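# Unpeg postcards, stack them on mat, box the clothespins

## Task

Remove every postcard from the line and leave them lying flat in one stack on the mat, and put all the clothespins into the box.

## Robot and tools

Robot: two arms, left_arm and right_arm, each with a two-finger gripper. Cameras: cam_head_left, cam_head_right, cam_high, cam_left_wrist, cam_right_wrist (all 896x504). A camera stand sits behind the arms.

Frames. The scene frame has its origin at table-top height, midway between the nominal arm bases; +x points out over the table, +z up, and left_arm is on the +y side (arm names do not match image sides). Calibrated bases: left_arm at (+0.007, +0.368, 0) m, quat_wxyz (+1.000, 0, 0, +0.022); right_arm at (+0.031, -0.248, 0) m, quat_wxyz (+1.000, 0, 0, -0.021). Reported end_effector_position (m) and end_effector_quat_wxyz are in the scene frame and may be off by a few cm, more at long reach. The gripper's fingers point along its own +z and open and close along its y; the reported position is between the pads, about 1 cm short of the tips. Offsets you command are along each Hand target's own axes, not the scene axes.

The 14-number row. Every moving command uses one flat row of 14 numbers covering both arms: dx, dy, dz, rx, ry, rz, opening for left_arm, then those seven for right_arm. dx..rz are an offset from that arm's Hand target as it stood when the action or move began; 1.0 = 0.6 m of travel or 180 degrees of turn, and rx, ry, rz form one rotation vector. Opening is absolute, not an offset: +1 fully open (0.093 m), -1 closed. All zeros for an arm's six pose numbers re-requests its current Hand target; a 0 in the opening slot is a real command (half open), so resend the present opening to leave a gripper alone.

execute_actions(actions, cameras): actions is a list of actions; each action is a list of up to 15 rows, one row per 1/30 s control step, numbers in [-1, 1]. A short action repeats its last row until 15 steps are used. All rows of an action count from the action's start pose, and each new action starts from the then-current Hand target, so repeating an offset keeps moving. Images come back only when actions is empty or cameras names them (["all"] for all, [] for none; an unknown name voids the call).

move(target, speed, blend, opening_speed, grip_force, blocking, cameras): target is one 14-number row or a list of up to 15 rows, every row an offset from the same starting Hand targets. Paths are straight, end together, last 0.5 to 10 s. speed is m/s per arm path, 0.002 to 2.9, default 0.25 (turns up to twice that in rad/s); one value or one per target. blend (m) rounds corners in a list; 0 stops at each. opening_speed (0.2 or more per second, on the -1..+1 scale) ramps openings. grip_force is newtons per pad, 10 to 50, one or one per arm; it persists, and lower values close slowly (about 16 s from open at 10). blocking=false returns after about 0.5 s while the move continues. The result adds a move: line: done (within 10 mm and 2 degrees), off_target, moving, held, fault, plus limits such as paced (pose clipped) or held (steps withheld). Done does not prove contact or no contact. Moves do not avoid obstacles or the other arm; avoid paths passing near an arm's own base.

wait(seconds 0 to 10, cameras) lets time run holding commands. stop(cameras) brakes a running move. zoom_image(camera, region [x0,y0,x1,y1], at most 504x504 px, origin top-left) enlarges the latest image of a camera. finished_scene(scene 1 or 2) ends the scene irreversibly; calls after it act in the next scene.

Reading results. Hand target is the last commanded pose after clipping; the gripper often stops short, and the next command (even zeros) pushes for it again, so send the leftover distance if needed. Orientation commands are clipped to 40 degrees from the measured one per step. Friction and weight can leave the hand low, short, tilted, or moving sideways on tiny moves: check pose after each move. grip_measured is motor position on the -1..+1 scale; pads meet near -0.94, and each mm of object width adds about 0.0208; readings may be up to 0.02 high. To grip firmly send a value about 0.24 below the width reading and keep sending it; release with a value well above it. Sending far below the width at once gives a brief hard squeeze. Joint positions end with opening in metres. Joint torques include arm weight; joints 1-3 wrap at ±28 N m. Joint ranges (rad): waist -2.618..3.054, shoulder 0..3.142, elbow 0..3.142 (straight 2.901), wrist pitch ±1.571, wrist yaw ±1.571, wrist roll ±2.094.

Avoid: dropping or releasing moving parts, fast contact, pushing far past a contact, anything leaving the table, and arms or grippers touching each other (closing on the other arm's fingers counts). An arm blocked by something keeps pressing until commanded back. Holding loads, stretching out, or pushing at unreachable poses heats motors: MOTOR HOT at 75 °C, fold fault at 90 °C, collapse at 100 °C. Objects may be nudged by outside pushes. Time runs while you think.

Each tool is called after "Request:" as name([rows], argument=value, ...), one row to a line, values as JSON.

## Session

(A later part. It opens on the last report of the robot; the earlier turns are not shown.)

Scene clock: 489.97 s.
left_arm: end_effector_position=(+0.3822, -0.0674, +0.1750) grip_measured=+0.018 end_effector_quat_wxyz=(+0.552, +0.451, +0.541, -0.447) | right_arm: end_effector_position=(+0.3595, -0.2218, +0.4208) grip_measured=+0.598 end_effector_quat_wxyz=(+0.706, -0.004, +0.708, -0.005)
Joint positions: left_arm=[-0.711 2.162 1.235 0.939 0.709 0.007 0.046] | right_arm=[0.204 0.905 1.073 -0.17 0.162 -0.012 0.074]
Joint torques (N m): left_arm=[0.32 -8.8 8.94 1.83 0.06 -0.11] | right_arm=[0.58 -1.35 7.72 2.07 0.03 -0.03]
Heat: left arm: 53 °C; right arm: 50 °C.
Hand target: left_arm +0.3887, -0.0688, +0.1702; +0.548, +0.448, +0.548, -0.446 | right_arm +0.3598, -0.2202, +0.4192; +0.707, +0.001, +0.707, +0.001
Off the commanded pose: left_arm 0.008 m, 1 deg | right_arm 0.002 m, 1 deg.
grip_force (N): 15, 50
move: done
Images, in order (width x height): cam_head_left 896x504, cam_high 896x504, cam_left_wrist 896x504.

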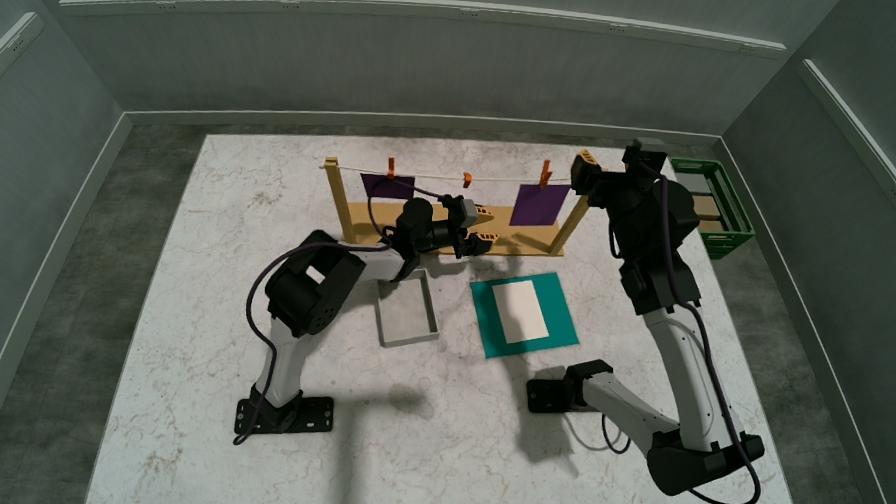

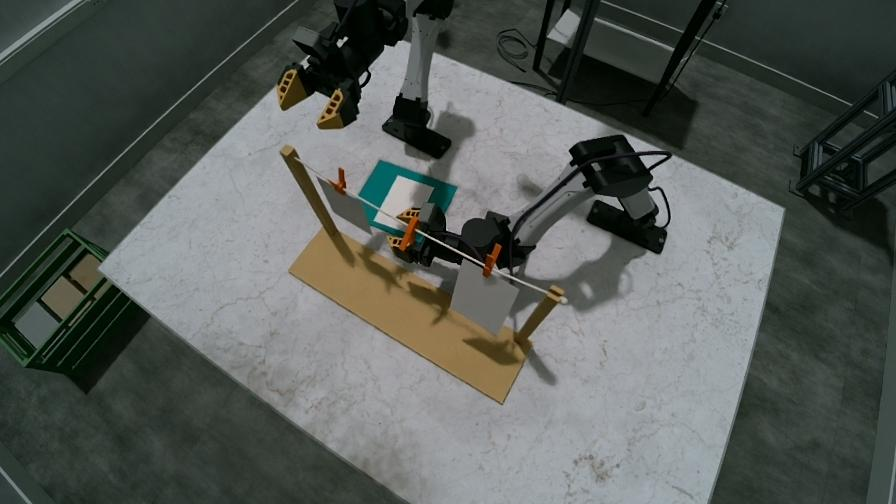

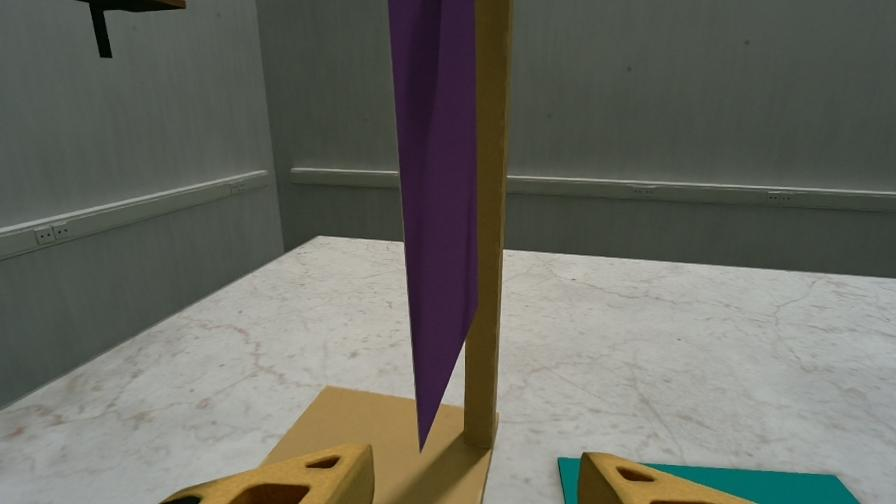

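Request:
move(target=[0,0.022,0.027,0.039,0,0,0.02,0,0,0,0,0,0,0.6], speed=0.1, cameras=["cam_left_wrist"])

Scene clock: 501.10 s.
left_arm: end_effector_position=(+0.4006, -0.0808, +0.1759) grip_measured=+0.018 end_effector_quat_wxyz=(+0.526, +0.480, +0.515, -0.476) | right_arm: end_effector_position=(+0.3595, -0.2218, +0.4208) grip_measured=+0.598 end_effector_quat_wxyz=(+0.706, -0.004, +0.708, -0.005)
Joint positions: left_arm=[-0.681 2.268 1.428 0.851 0.848 0.006 0.046] | right_arm=[0.204 0.905 1.073 -0.17 0.162 -0.012 0.074]
Joint torques (N m): left_arm=[0.31 -9.59 9.22 1.77 0.21 -0.1] | right_arm=[0.61 -1.39 7.73 2.07 0.04 -0.02]
Heat: left arm: 53 °C; right arm: 49 °C.
Hand target: left_arm +0.4049, -0.0821, +0.1703; +0.520, +0.480, +0.519, -0.479 | right_arm +0.3598, -0.2202, +0.4192; +0.707, +0.001, +0.707, +0.001
Off the commanded pose: left_arm 0.007 m, 1 deg | right_arm 0.002 m, 1 deg.
grip_force (N): 15, 50
move: done
Images, in order (width x height): cam_left_wrist 896x504.

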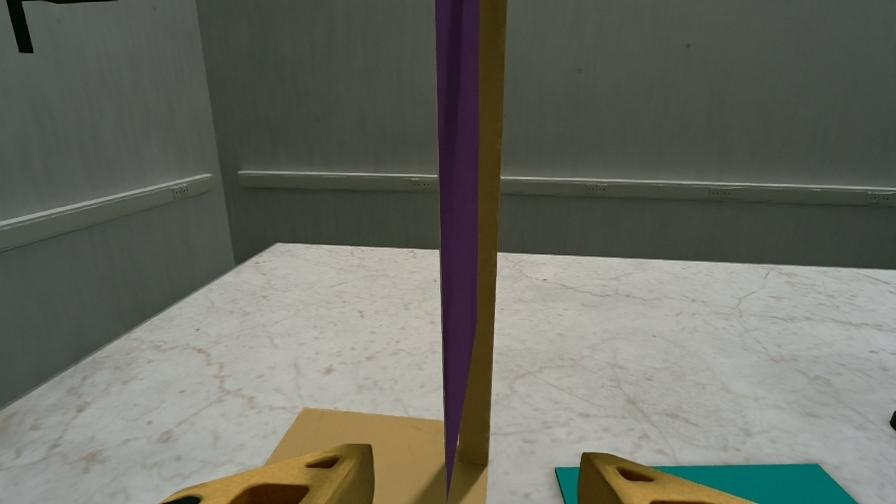

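Request:
move(target=[0,0.007,0.125,0,0,0,0.02,0,0,0,0,0,0,0.6], speed=0.1, cameras=["cam_left_wrist","cam_head_left","cam_high"])

Request:
zoom_image(camera="cam_head_left", region=[430, 140, 630, 270])

Request:
zoom_image(camera="cam_high", region=[290, 130, 450, 260])

Scene clock: 505.47 s.
left_arm: end_effector_position=(+0.4090, -0.1529, +0.1775) grip_measured=+0.018 end_effector_quat_wxyz=(+0.521, +0.486, +0.510, -0.483) | right_arm: end_effector_position=(+0.3595, -0.2218, +0.4208) grip_measured=+0.598 end_effector_quat_wxyz=(+0.706, -0.004, +0.708, -0.005)
Joint positions: left_arm=[-0.777 2.453 1.78 0.686 0.775 0.006 0.046] | right_arm=[0.204 0.905 1.073 -0.17 0.162 -0.012 0.074]
Joint torques (N m): left_arm=[-0.18 -10.93 9.84 1.82 -0.1 -0.1] | right_arm=[0.64 -1.4 7.71 2.07 0.03 -0.02]
Heat: left arm: 53 °C; right arm: 49 °C.
Hand target: left_arm +0.4150, -0.1564, +0.1701; +0.520, +0.480, +0.519, -0.479 | right_arm +0.3598, -0.2202, +0.4192; +0.707, +0.001, +0.707, +0.001
Off the commanded pose: left_arm 0.010 m, 1 deg | right_arm 0.002 m, 1 deg.
grip_force (N): 15, 50
move: done
Images, in order (width x height): cam_head_left 896x504, cam_high 896x504, cam_left_wrist 896x504.

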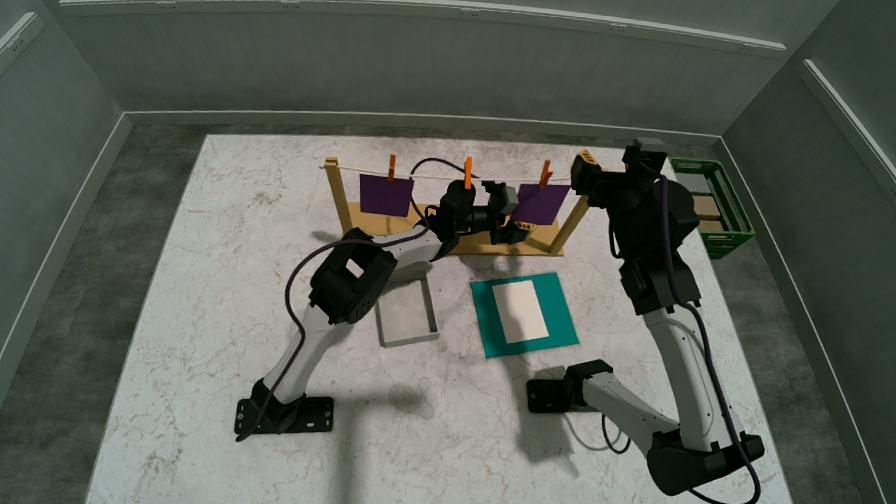

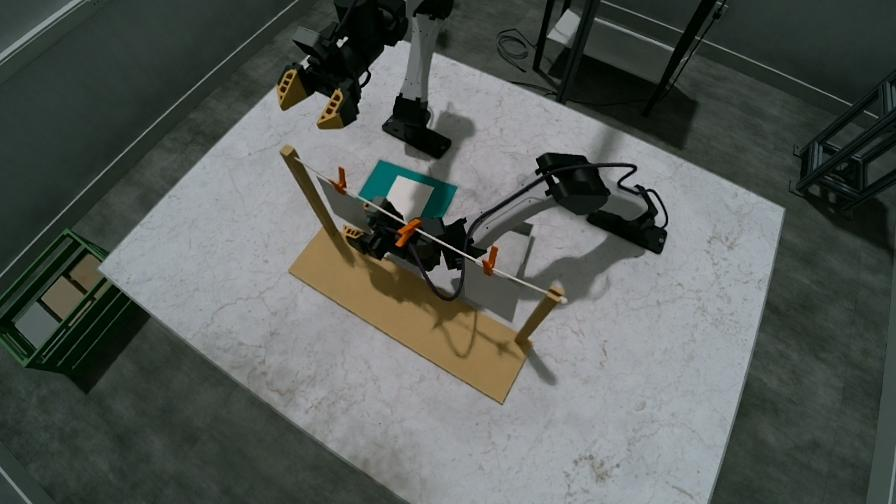

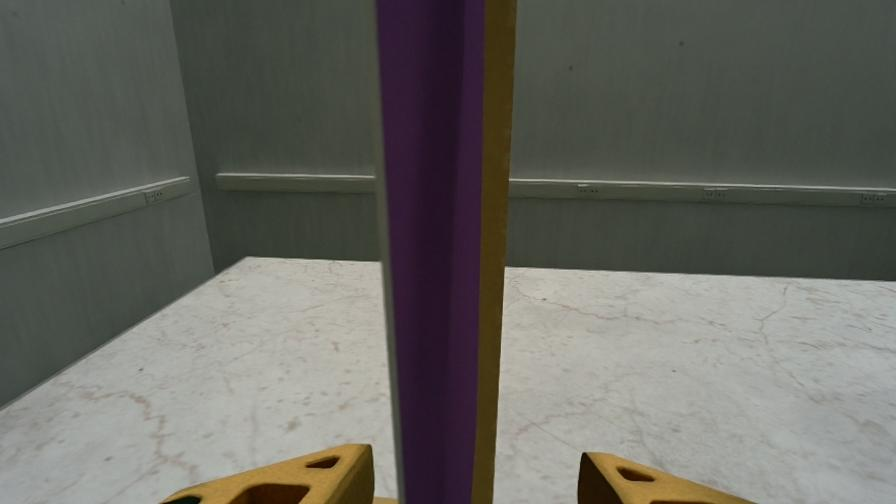

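Scaled by 2.520 from the camera's 896x504 image, which has a finer 1280x720 frame.

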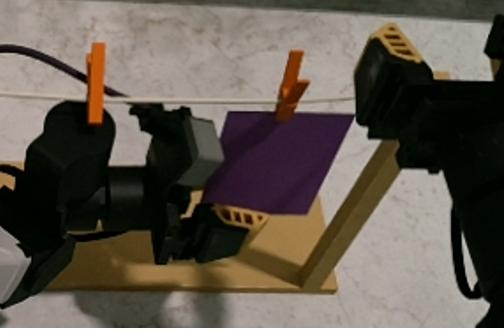

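Scaled by 3.150 from the camera's 896x504 image, which has a finer 1280x720 frame.

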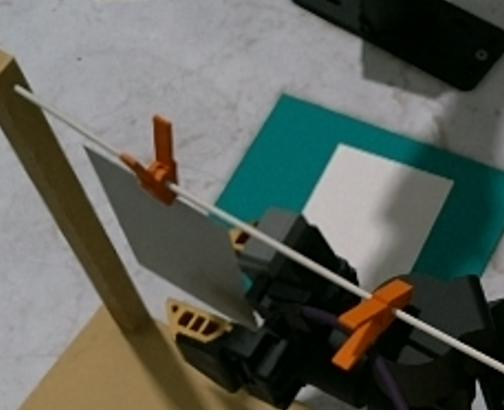

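Request:
move(target=[0,0,0,0,0,0,-1,0,0,0,0,0,0,0.6], opening_speed=0.4, grip_force=[20, 50], cameras=["cam_left_wrist","cam_head_left","cam_high"])

Request:
zoom_image(camera="cam_head_left", region=[430, 140, 630, 270])

Request:
zoom_image(camera="cam_high", region=[290, 130, 450, 260])

Scene clock: 514.43 s.
left_arm: end_effector_position=(+0.4091, -0.1529, +0.1774) grip_measured=-0.963 end_effector_quat_wxyz=(+0.521, +0.486, +0.510, -0.483) | right_arm: end_effector_position=(+0.3595, -0.2218, +0.4209) grip_measured=+0.598 end_effector_quat_wxyz=(+0.706, -0.004, +0.708, -0.005)
Joint positions: left_arm=[-0.777 2.453 1.78 0.685 0.775 0.006 0] | right_arm=[0.204 0.905 1.073 -0.17 0.162 -0.012 0.074]
Joint torques (N m): left_arm=[-0.2 -10.91 9.89 1.81 -0.09 -0.09] | right_arm=[0.58 -1.4 7.73 2.07 0.03 -0.02]
Heat: left arm: 55 °C; right arm: 50 °C.
Hand target: left_arm +0.4150, -0.1564, +0.1701; +0.520, +0.480, +0.519, -0.479 | right_arm +0.3598, -0.2202, +0.4192; +0.707, +0.001, +0.707, +0.001
Off the commanded pose: left_arm 0.010 m, 1 deg | right_arm 0.002 m, 1 deg.
grip_force (N): 20, 50
move: done
Images, in order (width x height): cam_head_left 896x504, cam_high 896x504, cam_left_wrist 896x504.

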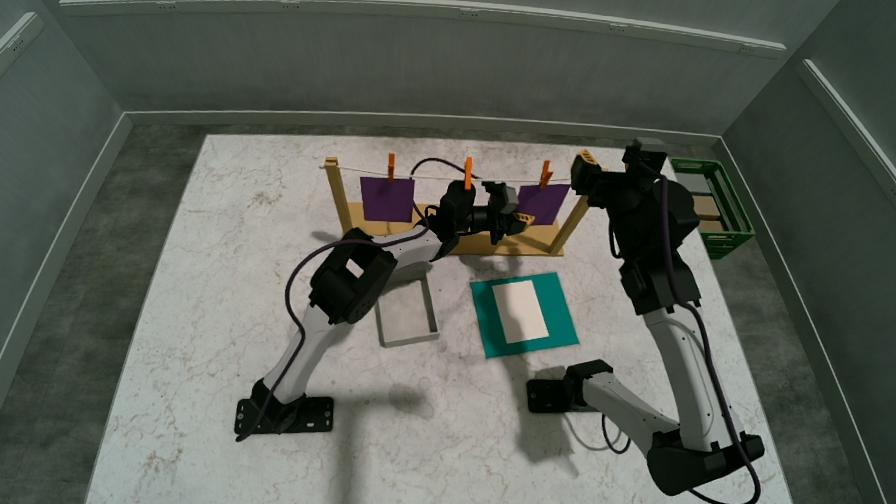

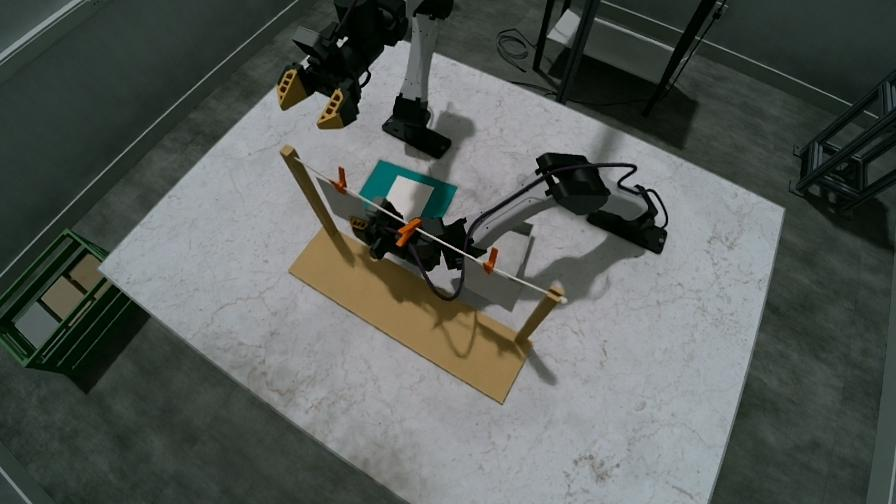

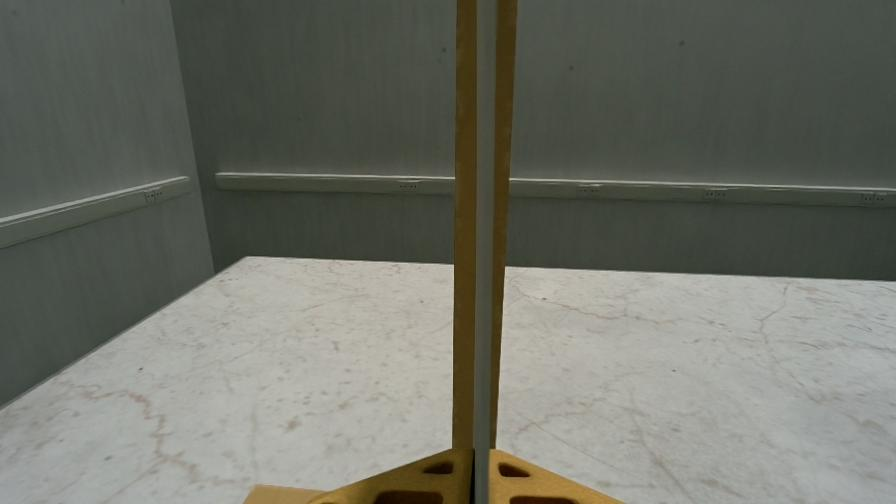

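Scaled by 2.520 from the camera's 896x504 image, which has a finer 1280x720 frame.

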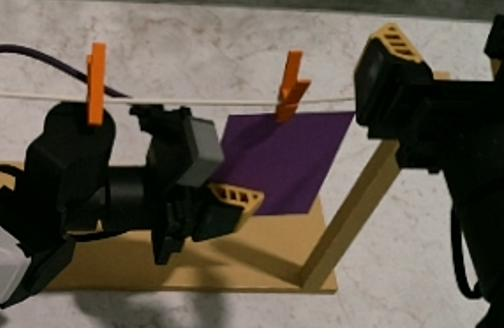

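Scaled by 3.150 from the camera's 896x504 image, which has a finer 1280x720 frame.

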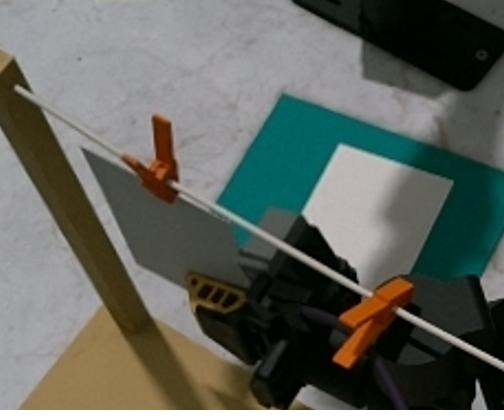

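Request:
execute_actions(actions=[], cameras=["cam_head_left","cam_high","cam_left_wrist"])

Scene clock: 524.53 s.
left_arm: end_effector_position=(+0.4091, -0.1529, +0.1773) grip_measured=-0.970 end_effector_quat_wxyz=(+0.521, +0.486, +0.510, -0.483) | right_arm: end_effector_position=(+0.3595, -0.2218, +0.4209) grip_measured=+0.598 end_effector_quat_wxyz=(+0.706, -0.004, +0.708, -0.005)
Joint positions: left_arm=[-0.777 2.453 1.78 0.685 0.775 0.006 0] | right_arm=[0.204 0.905 1.073 -0.17 0.162 -0.012 0.074]
Joint velocities: within noise
Joint torques (N m): left_arm=[-0.17 -10.95 9.87 1.8 -0.1 -0.1] | right_arm=[0.58 -1.39 7.73 2.07 0.04 0]
Heat: left arm: 56 °C; right arm: 50 °C.
Hand target: left_arm +0.4150, -0.1564, +0.1700; +0.520, +0.480, +0.519, -0.479 | right_arm +0.3598, -0.2202, +0.4192; +0.707, +0.001, +0.707, +0.001
Tool commands: left_gripper/opening=-1.0 right_gripper/opening=+0.6
Off the commanded pose: left_arm 0.010 m, 1 deg | right_arm 0.002 m, 1 deg.
grip_force (N): 20, 50
Images, in order (width x height): cam_head_left 896x504, cam_high 896x504, cam_left_wrist 896x504.

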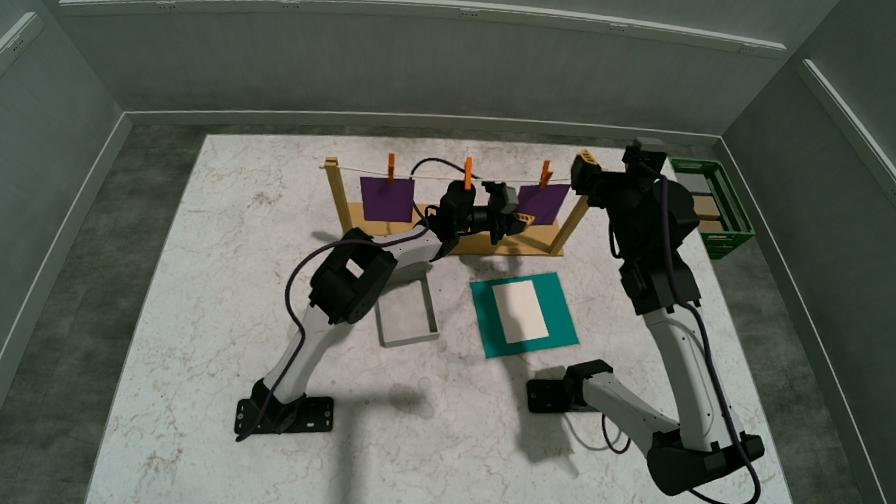

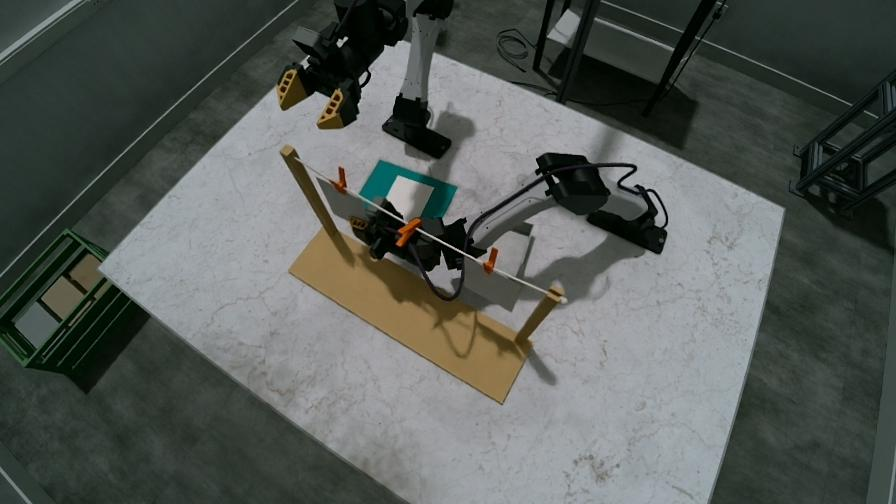

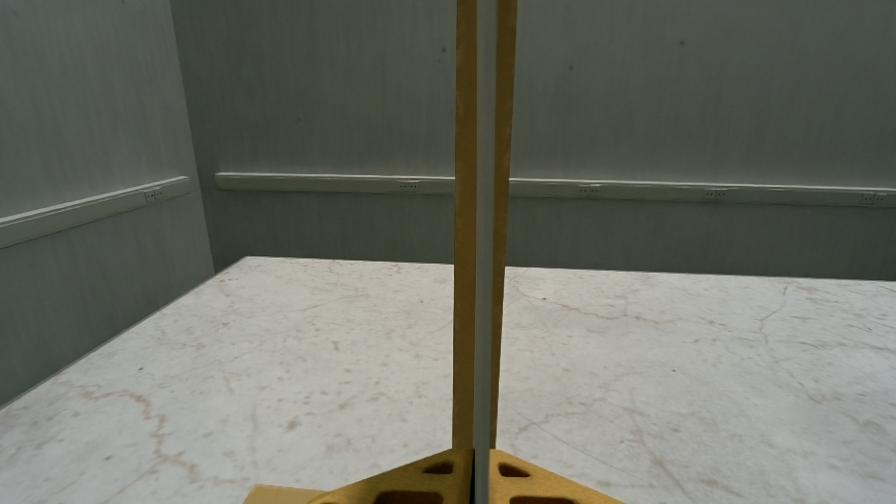

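Request:
move(target=[0.0667,0,0,0,0,0,-1,0,0,0,0,0,0,0.6], speed=0.06, cameras=["cam_high","cam_left_wrist"])

Request:
zoom_image(camera="cam_high", region=[260, 120, 580, 320])

Scene clock: 527.60 s.
left_arm: end_effector_position=(+0.4113, -0.1559, +0.1404) grip_measured=-0.970 end_effector_quat_wxyz=(+0.522, +0.486, +0.509, -0.483) | right_arm: end_effector_position=(+0.3595, -0.2218, +0.4209) grip_measured=+0.598 end_effector_quat_wxyz=(+0.706, -0.004, +0.708, -0.005)
Joint positions: left_arm=[-0.778 2.54 1.78 0.774 0.775 0.006 0] | right_arm=[0.204 0.905 1.073 -0.17 0.162 -0.012 0.074]
Joint torques (N m): left_arm=[-0.09 -11.55 7.75 1.88 -0.1 -0.1] | right_arm=[0.61 -1.37 7.73 2.06 0.04 -0.02]
Heat: left arm: 56 °C; right arm: 50 °C.
Hand target: left_arm +0.4151, -0.1564, +0.1301; +0.520, +0.480, +0.519, -0.479 | right_arm +0.3598, -0.2202, +0.4192; +0.707, +0.001, +0.707, +0.001
Off the commanded pose: left_arm 0.011 m, 1 deg | right_arm 0.002 m, 1 deg.
grip_force (N): 20, 50
move: off_target (left_arm)
Images, in order (width x height): cam_high 896x504, cam_left_wrist 896x504.

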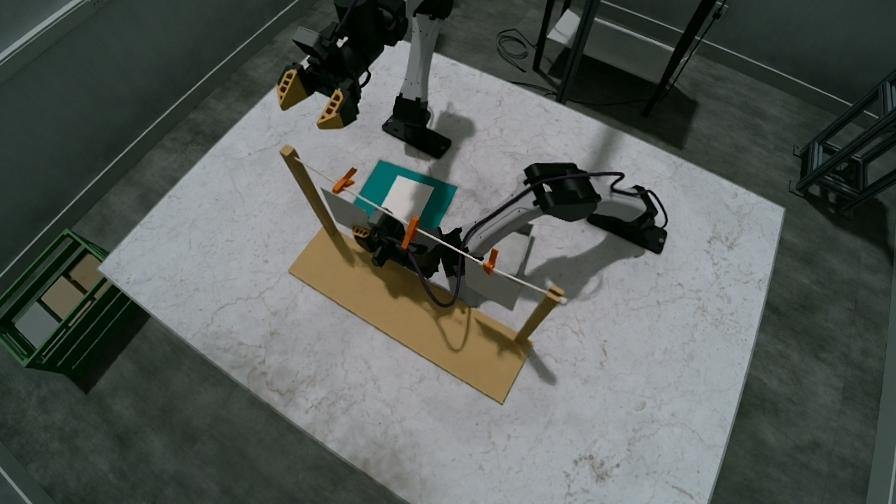

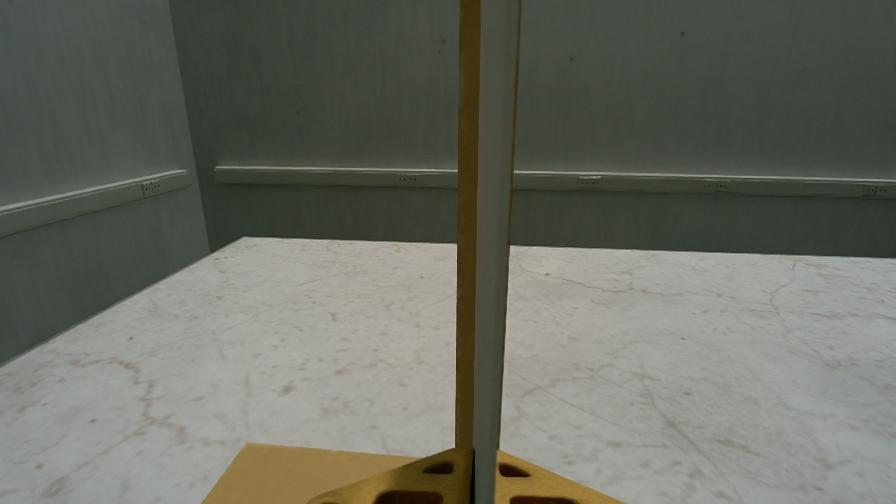

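Scaled by 1.575 from the camera's 896x504 image, which has a finer 1280x720 frame.

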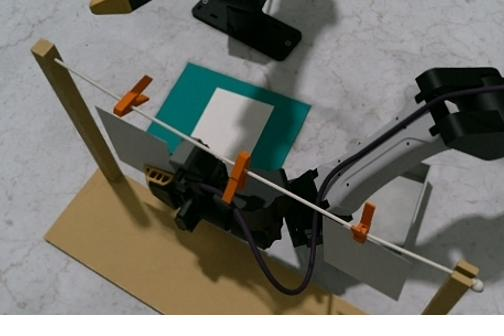

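Request:
execute_actions(actions=[], cameras=["cam_head_left","cam_high"])

Request:
zoom_image(camera="cam_head_left", region=[420, 130, 600, 290])

Request:
zoom_image(camera="cam_high", region=[290, 140, 430, 280])

Scene clock: 529.70 s.
left_arm: end_effector_position=(+0.4113, -0.1559, +0.1404) grip_measured=-0.970 end_effector_quat_wxyz=(+0.522, +0.486, +0.509, -0.483) | right_arm: end_effector_position=(+0.3595, -0.2218, +0.4209) grip_measured=+0.598 end_effector_quat_wxyz=(+0.706, -0.004, +0.708, -0.005)
Joint positions: left_arm=[-0.778 2.54 1.78 0.774 0.775 0.006 0] | right_arm=[0.204 0.905 1.073 -0.17 0.162 -0.012 0.074]
Joint velocities: within noise
Joint torques (N m): left_arm=[-0.08 -11.71 7.73 1.93 -0.09 -0.11] | right_arm=[0.59 -1.37 7.73 2.07 0.05 -0.02]
Heat: left arm: 56 °C; right arm: 50 °C.
Hand target: left_arm +0.4151, -0.1564, +0.1301; +0.520, +0.480, +0.519, -0.479 | right_arm +0.3598, -0.2202, +0.4192; +0.707, +0.001, +0.707, +0.001
Tool commands: left_gripper/opening=-1.0 right_gripper/opening=+0.6
Off the commanded pose: left_arm 0.011 m, 1 deg | right_arm 0.002 m, 1 deg.
grip_force (N): 20, 50
Images, in order (width x height): cam_head_left 896x504, cam_high 896x504.

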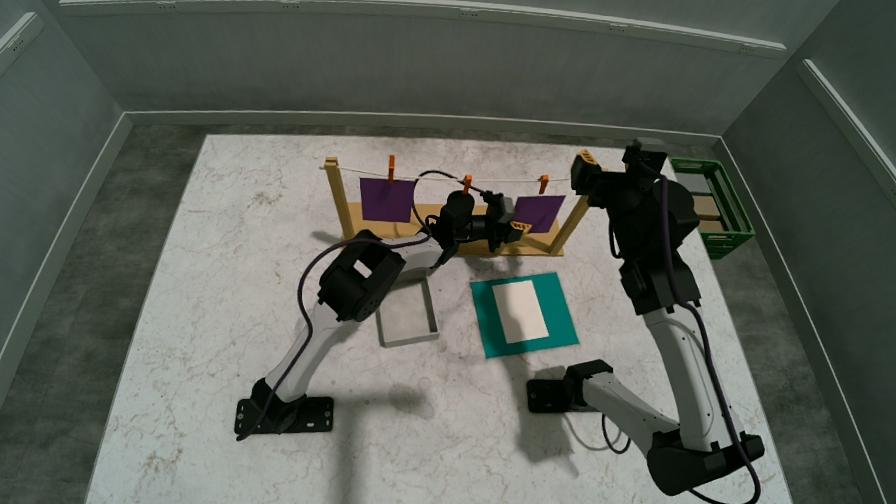

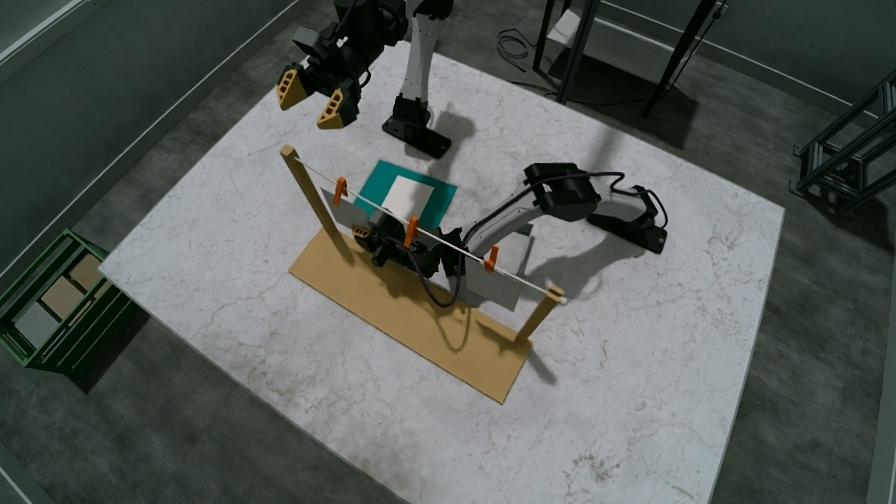

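Scaled by 2.800 from the camera's 896x504 image, which has a finer 1280x720 frame.

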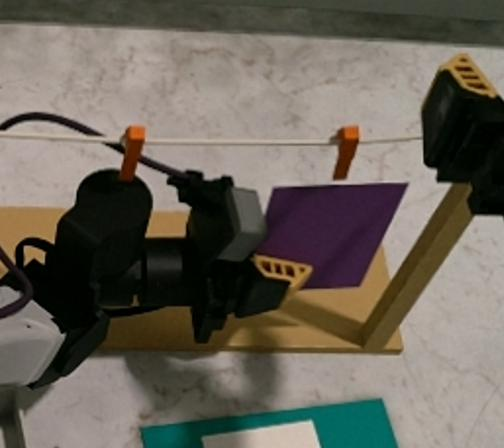

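Scaled by 3.600 from the camera's 896x504 image, which has a finer 1280x720 frame.

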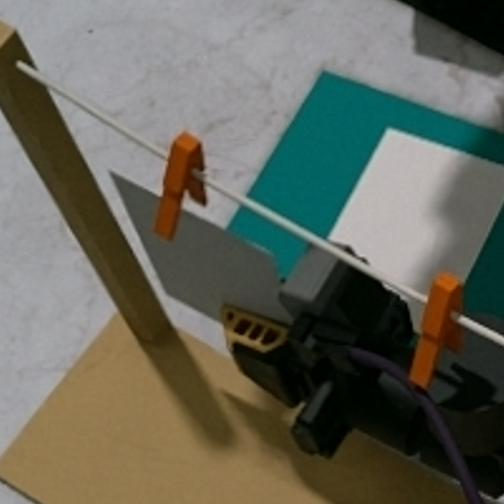

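Request:
move([
  [0,-0.2,-0.05,0,0,0,-1,0,0,0,0,0,0,0.6],
  [-0.133,-0.248,-0.243,0,0,0,-1,0,0,0,0,0,0,0.6],
], speed=[0.12,0.15], blend=0.03, cameras=["cam_head_left"])

Scene clock: 542.73 s.
left_arm: end_effector_position=(+0.2579, -0.0258, +0.2050) grip_measured=-0.970 end_effector_quat_wxyz=(+0.521, +0.479, +0.521, -0.477) | right_arm: end_effector_position=(+0.3595, -0.2218, +0.4209) grip_measured=+0.598 end_effector_quat_wxyz=(+0.706, -0.004, +0.708, -0.005)
Joint positions: left_arm=[-0.806 1.741 0.772 0.966 0.722 0.005 0] | right_arm=[0.204 0.905 1.073 -0.17 0.162 -0.012 0.074]
Joint torques (N m): left_arm=[0.18 -8.83 6.3 1.81 0.19 -0.1] | right_arm=[0.65 -1.37 7.75 2.06 0.05 -0.02]
Heat: left arm: 57 °C; right arm: 50 °C.
Hand target: left_arm +0.2552, -0.0229, +0.2098; +0.520, +0.480, +0.519, -0.479 | right_arm +0.3598, -0.2202, +0.4192; +0.707, +0.001, +0.707, +0.001
Off the commanded pose: left_arm 0.006 m, 0 deg | right_arm 0.002 m, 1 deg.
grip_force (N): 20, 50
move: done
Images, in order (width x height): cam_head_left 896x504.

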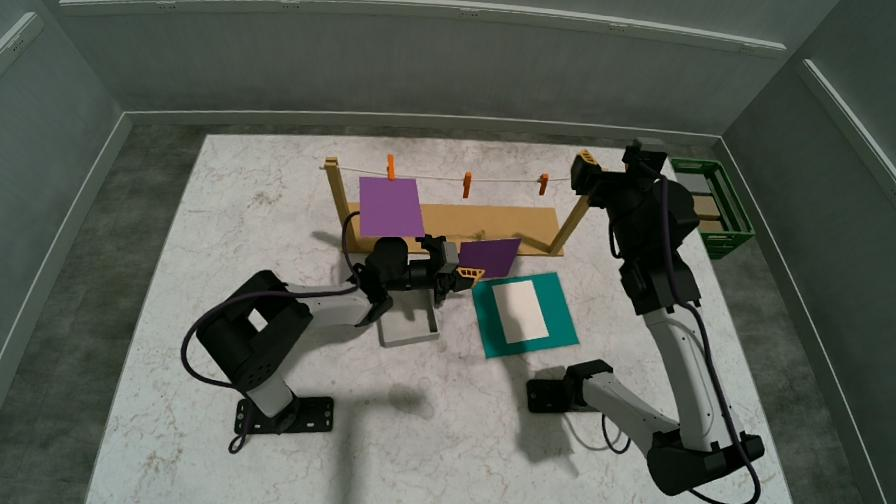

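Request:
execute_actions(actions=[], cameras=["cam_head_left","cam_high"])

Request:
zoom_image(camera="cam_head_left", region=[310, 130, 550, 340])

Request:
zoom_image(camera="cam_high", region=[380, 160, 600, 360])

Scene clock: 545.70 s.
left_arm: end_effector_position=(+0.2579, -0.0258, +0.2048) grip_measured=-0.970 end_effector_quat_wxyz=(+0.521, +0.480, +0.521, -0.477) | right_arm: end_effector_position=(+0.3595, -0.2218, +0.4209) grip_measured=+0.598 end_effector_quat_wxyz=(+0.706, -0.004, +0.708, -0.005)
Joint positions: left_arm=[-0.806 1.741 0.772 0.965 0.722 0.005 0] | right_arm=[0.204 0.905 1.073 -0.17 0.162 -0.012 0.074]
Joint velocities: within noise
Joint torques (N m): left_arm=[0.18 -8.83 6.3 1.84 0.21 -0.1] | right_arm=[0.59 -1.39 7.73 2.07 0.03 -0.02]
Heat: left arm: 57 °C; right arm: 51 °C.
Hand target: left_arm +0.2551, -0.0229, +0.2098; +0.520, +0.480, +0.519, -0.479 | right_arm +0.3598, -0.2202, +0.4192; +0.707, +0.001, +0.707, +0.001
Tool commands: left_gripper/opening=-1.0 right_gripper/opening=+0.6
Off the commanded pose: left_arm 0.006 m, 0 deg | right_arm 0.002 m, 1 deg.
grip_force (N): 20, 50
Images, in order (width x height): cam_head_left 896x504, cam_high 896x504.

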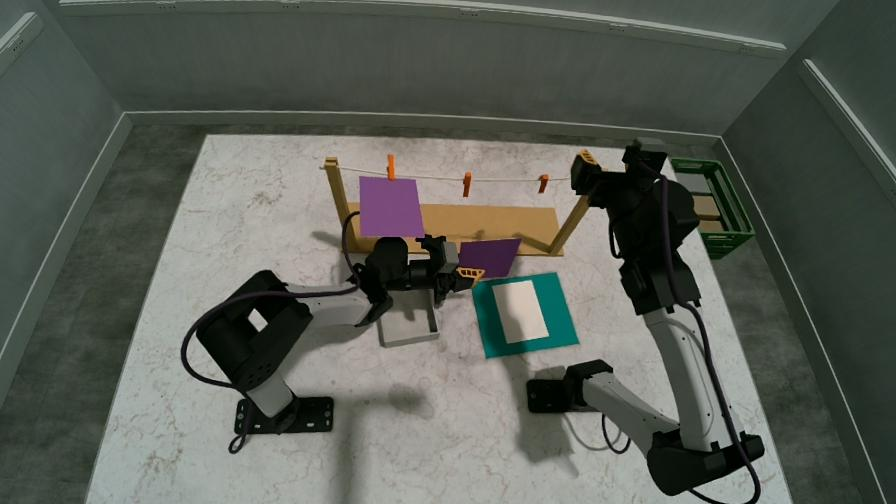

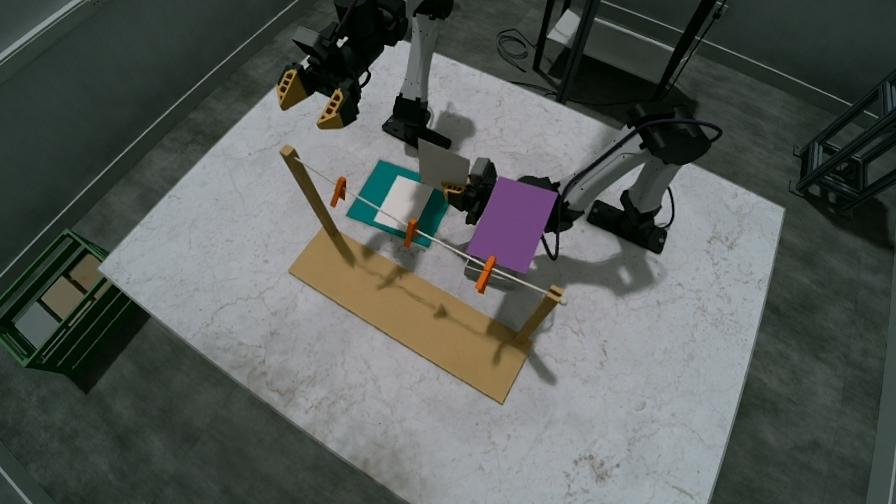

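Scaled by 2.100 from the camera's 896x504 image, which has a finer 1280x720 frame.

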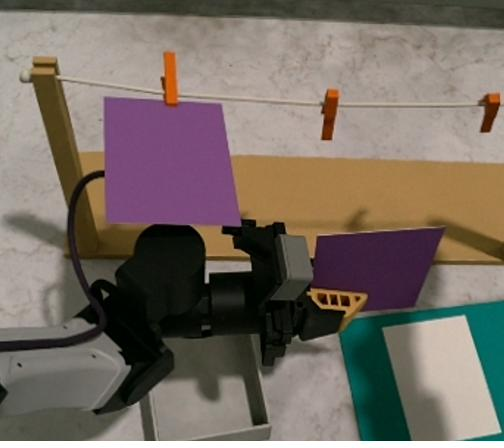

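Scaled by 2.291 from the camera's 896x504 image, which has a finer 1280x720 frame.

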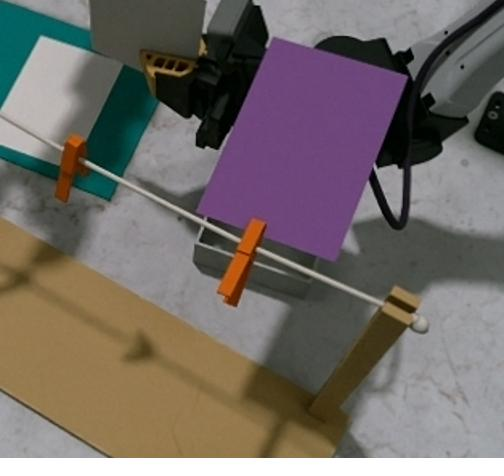

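Request:
move(target=[0.133,-0.05,0,0,0,0,-1,0,0,0,0,0,0,0.6], speed=0.08, cameras=["cam_head_left","cam_high"])

Scene clock: 551.60 s.
left_arm: end_effector_position=(+0.2242, -0.0248, +0.1324) grip_measured=-0.970 end_effector_quat_wxyz=(+0.515, +0.485, +0.517, -0.482) | right_arm: end_effector_position=(+0.3595, -0.2218, +0.4210) grip_measured=+0.598 end_effector_quat_wxyz=(+0.707, -0.004, +0.708, -0.005)
Joint positions: left_arm=[-0.872 1.947 0.604 1.336 0.677 0.005 0] | right_arm=[0.204 0.905 1.073 -0.169 0.162 -0.012 0.074]
Joint torques (N m): left_arm=[-0.44 -5.81 4.85 2.23 -0.08 -0.1] | right_arm=[0.61 -1.33 7.76 2.07 0.04 -0.02]
Heat: left arm: 56 °C; right arm: 51 °C.
Hand target: left_arm +0.2253, -0.0253, +0.1299; +0.520, +0.480, +0.519, -0.479 | right_arm +0.3598, -0.2202, +0.4192; +0.707, +0.001, +0.707, +0.001
Off the commanded pose: left_arm 0.003 m, 1 deg | right_arm 0.002 m, 1 deg.
grip_force (N): 20, 50
move: done
Images, in order (width x height): cam_head_left 896x504, cam_high 896x504.

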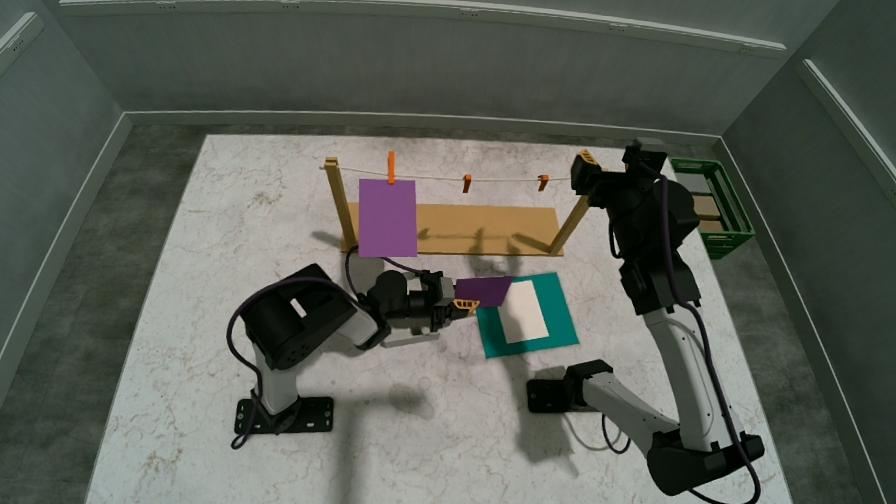

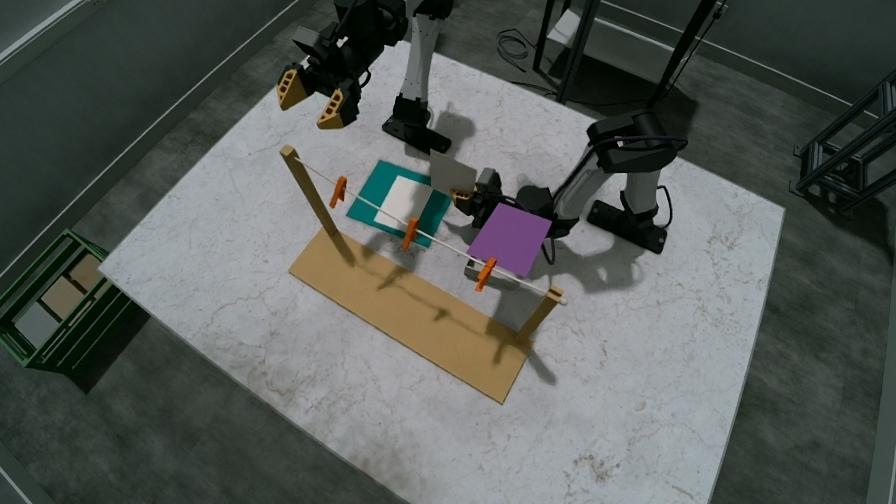

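Request:
move(target=[0,0.05,0,0.0782,0.138,0.482,-1,0,0,0,0,0,0,0.6], speed=0.4, cameras=["cam_head_left","cam_high"])

Scene clock: 558.47 s.
left_arm: end_effector_position=(+0.2533, -0.0185, +0.1103) grip_measured=-0.970 end_effector_quat_wxyz=(+0.522, +0.847, +0.096, +0.042) | right_arm: end_effector_position=(+0.3595, -0.2218, +0.4210) grip_measured=+0.598 end_effector_quat_wxyz=(+0.707, -0.004, +0.708, -0.005)
Joint positions: left_arm=[-0.876 1.712 0.831 0.346 0.481 1.806 0] | right_arm=[0.204 0.905 1.073 -0.169 0.162 -0.012 0.074]
Joint torques (N m): left_arm=[-0.53 -9.42 9.07 1.74 0.24 -0.06] | right_arm=[0.61 -1.36 7.75 2.07 0.04 -0.02]
Heat: left arm: 55 °C; right arm: 51 °C.
Hand target: left_arm +0.2552, -0.0230, +0.1300; +0.535, +0.839, +0.085, +0.055 | right_arm +0.3598, -0.2202, +0.4192; +0.707, +0.001, +0.707, +0.001
Off the commanded pose: left_arm 0.020 m, 3 deg | right_arm 0.002 m, 1 deg.
grip_force (N): 20, 50
move: off_target (left_arm)
Images, in order (width x height): cam_head_left 896x504, cam_high 896x504.

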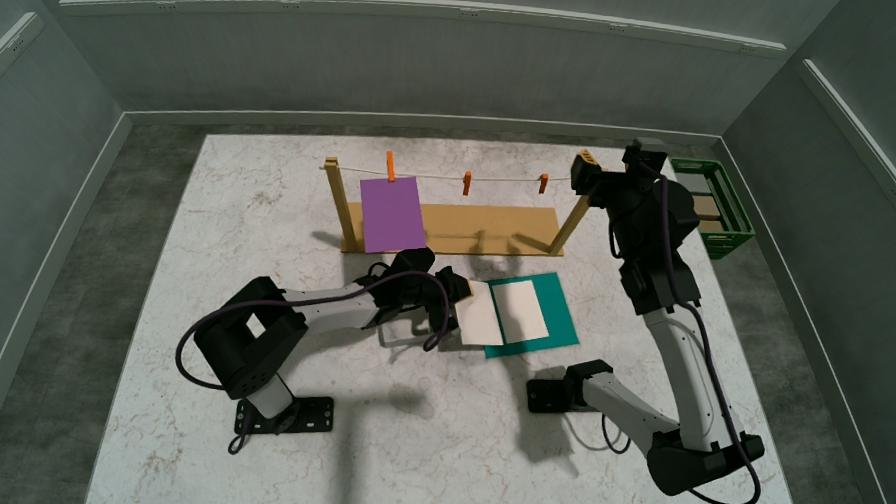

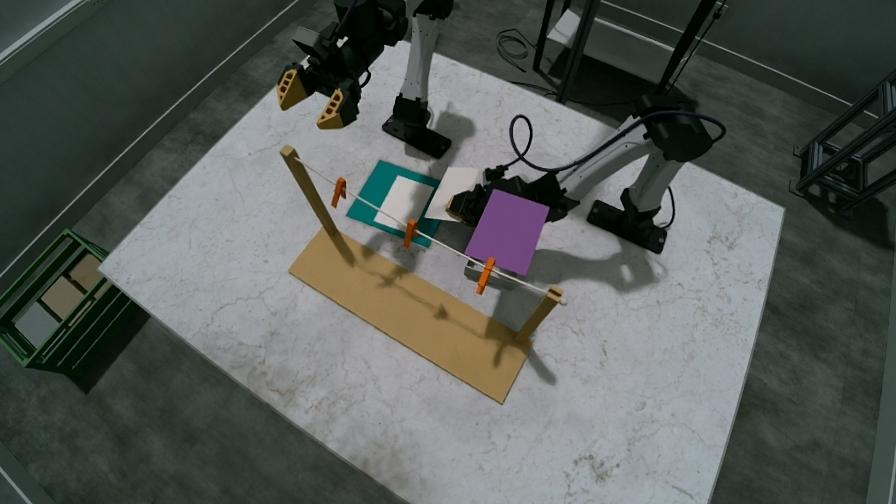

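Request:
move(target=[-0.0064,0.0439,0.2129,0,0,0,-1,0,0,0,0,0,0,0.6], speed=0.1, cameras=["cam_head_left","cam_head_right"])

Request:
zoom_image(camera="cam_head_left", region=[440, 240, 600, 370])

Request:
zoom_image(camera="cam_head_right", region=[420, 240, 580, 370])

Scene clock: 563.77 s.
left_arm: end_effector_position=(+0.2750, -0.1436, +0.1028) grip_measured=-0.970 end_effector_quat_wxyz=(+0.537, +0.838, +0.077, +0.059) | right_arm: end_effector_position=(+0.3595, -0.2218, +0.4210) grip_measured=+0.598 end_effector_quat_wxyz=(+0.707, -0.004, +0.708, -0.005)
Joint positions: left_arm=[-1.033 2.1 1.292 0.349 0.344 1.753 0] | right_arm=[0.204 0.905 1.073 -0.169 0.162 -0.012 0.074]
Joint torques (N m): left_arm=[-0.34 -8.79 9.47 1.9 0.18 -0.27] | right_arm=[0.62 -1.39 7.76 2.06 0.04 -0.01]
Heat: left arm: 55 °C; right arm: 51 °C.
Hand target: left_arm +0.2770, -0.1480, +0.1001; +0.535, +0.839, +0.085, +0.055 | right_arm +0.3598, -0.2202, +0.4192; +0.707, +0.001, +0.707, +0.001
Off the commanded pose: left_arm 0.006 m, 1 deg | right_arm 0.002 m, 1 deg.
grip_force (N): 20, 50
move: done
Images, in order (width x height): cam_head_left 896x504, cam_head_right 896x504.

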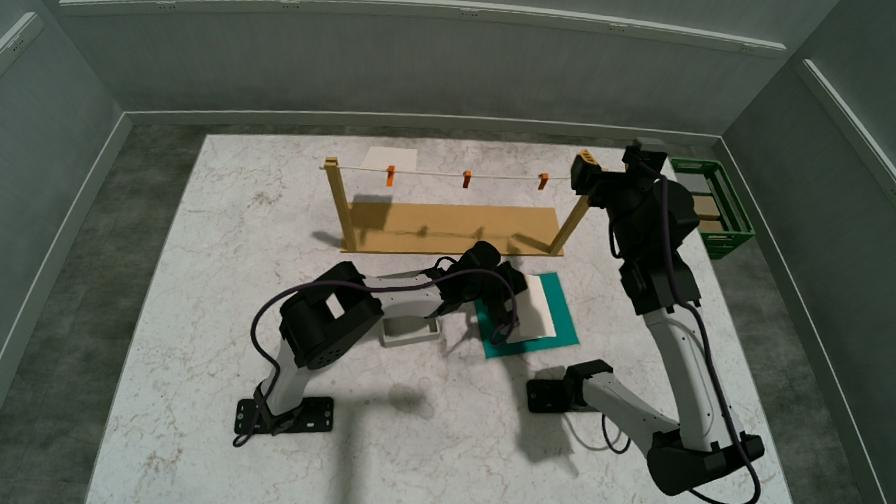

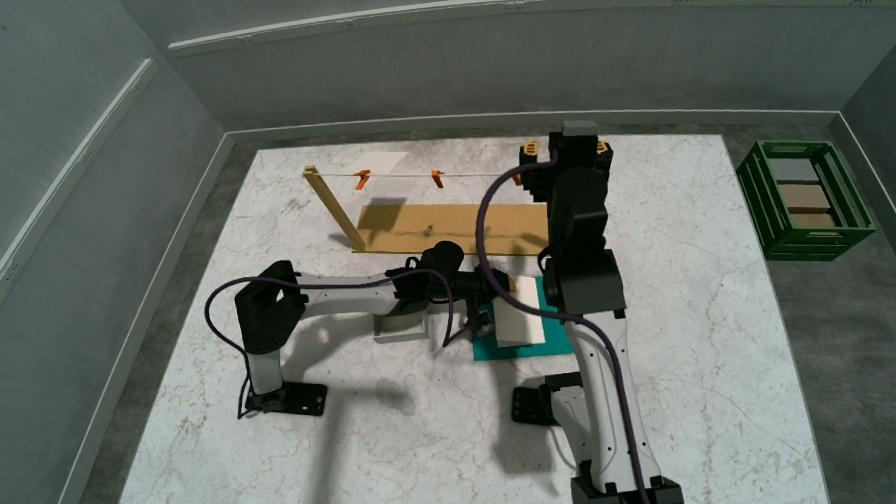

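Scaled by 3.150 from the camera's 896x504 image, which has a finer 1280x720 frame.

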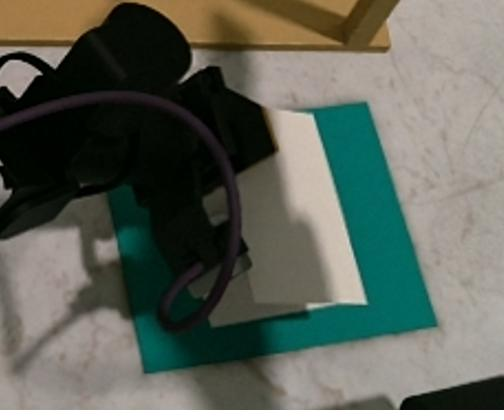

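Scaled by 3.150 from the camera's 896x504 image, which has a finer 1280x720 frame.

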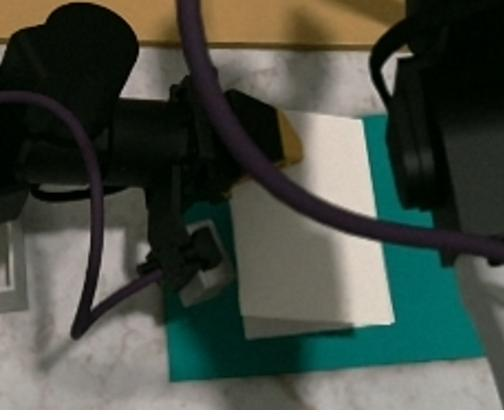

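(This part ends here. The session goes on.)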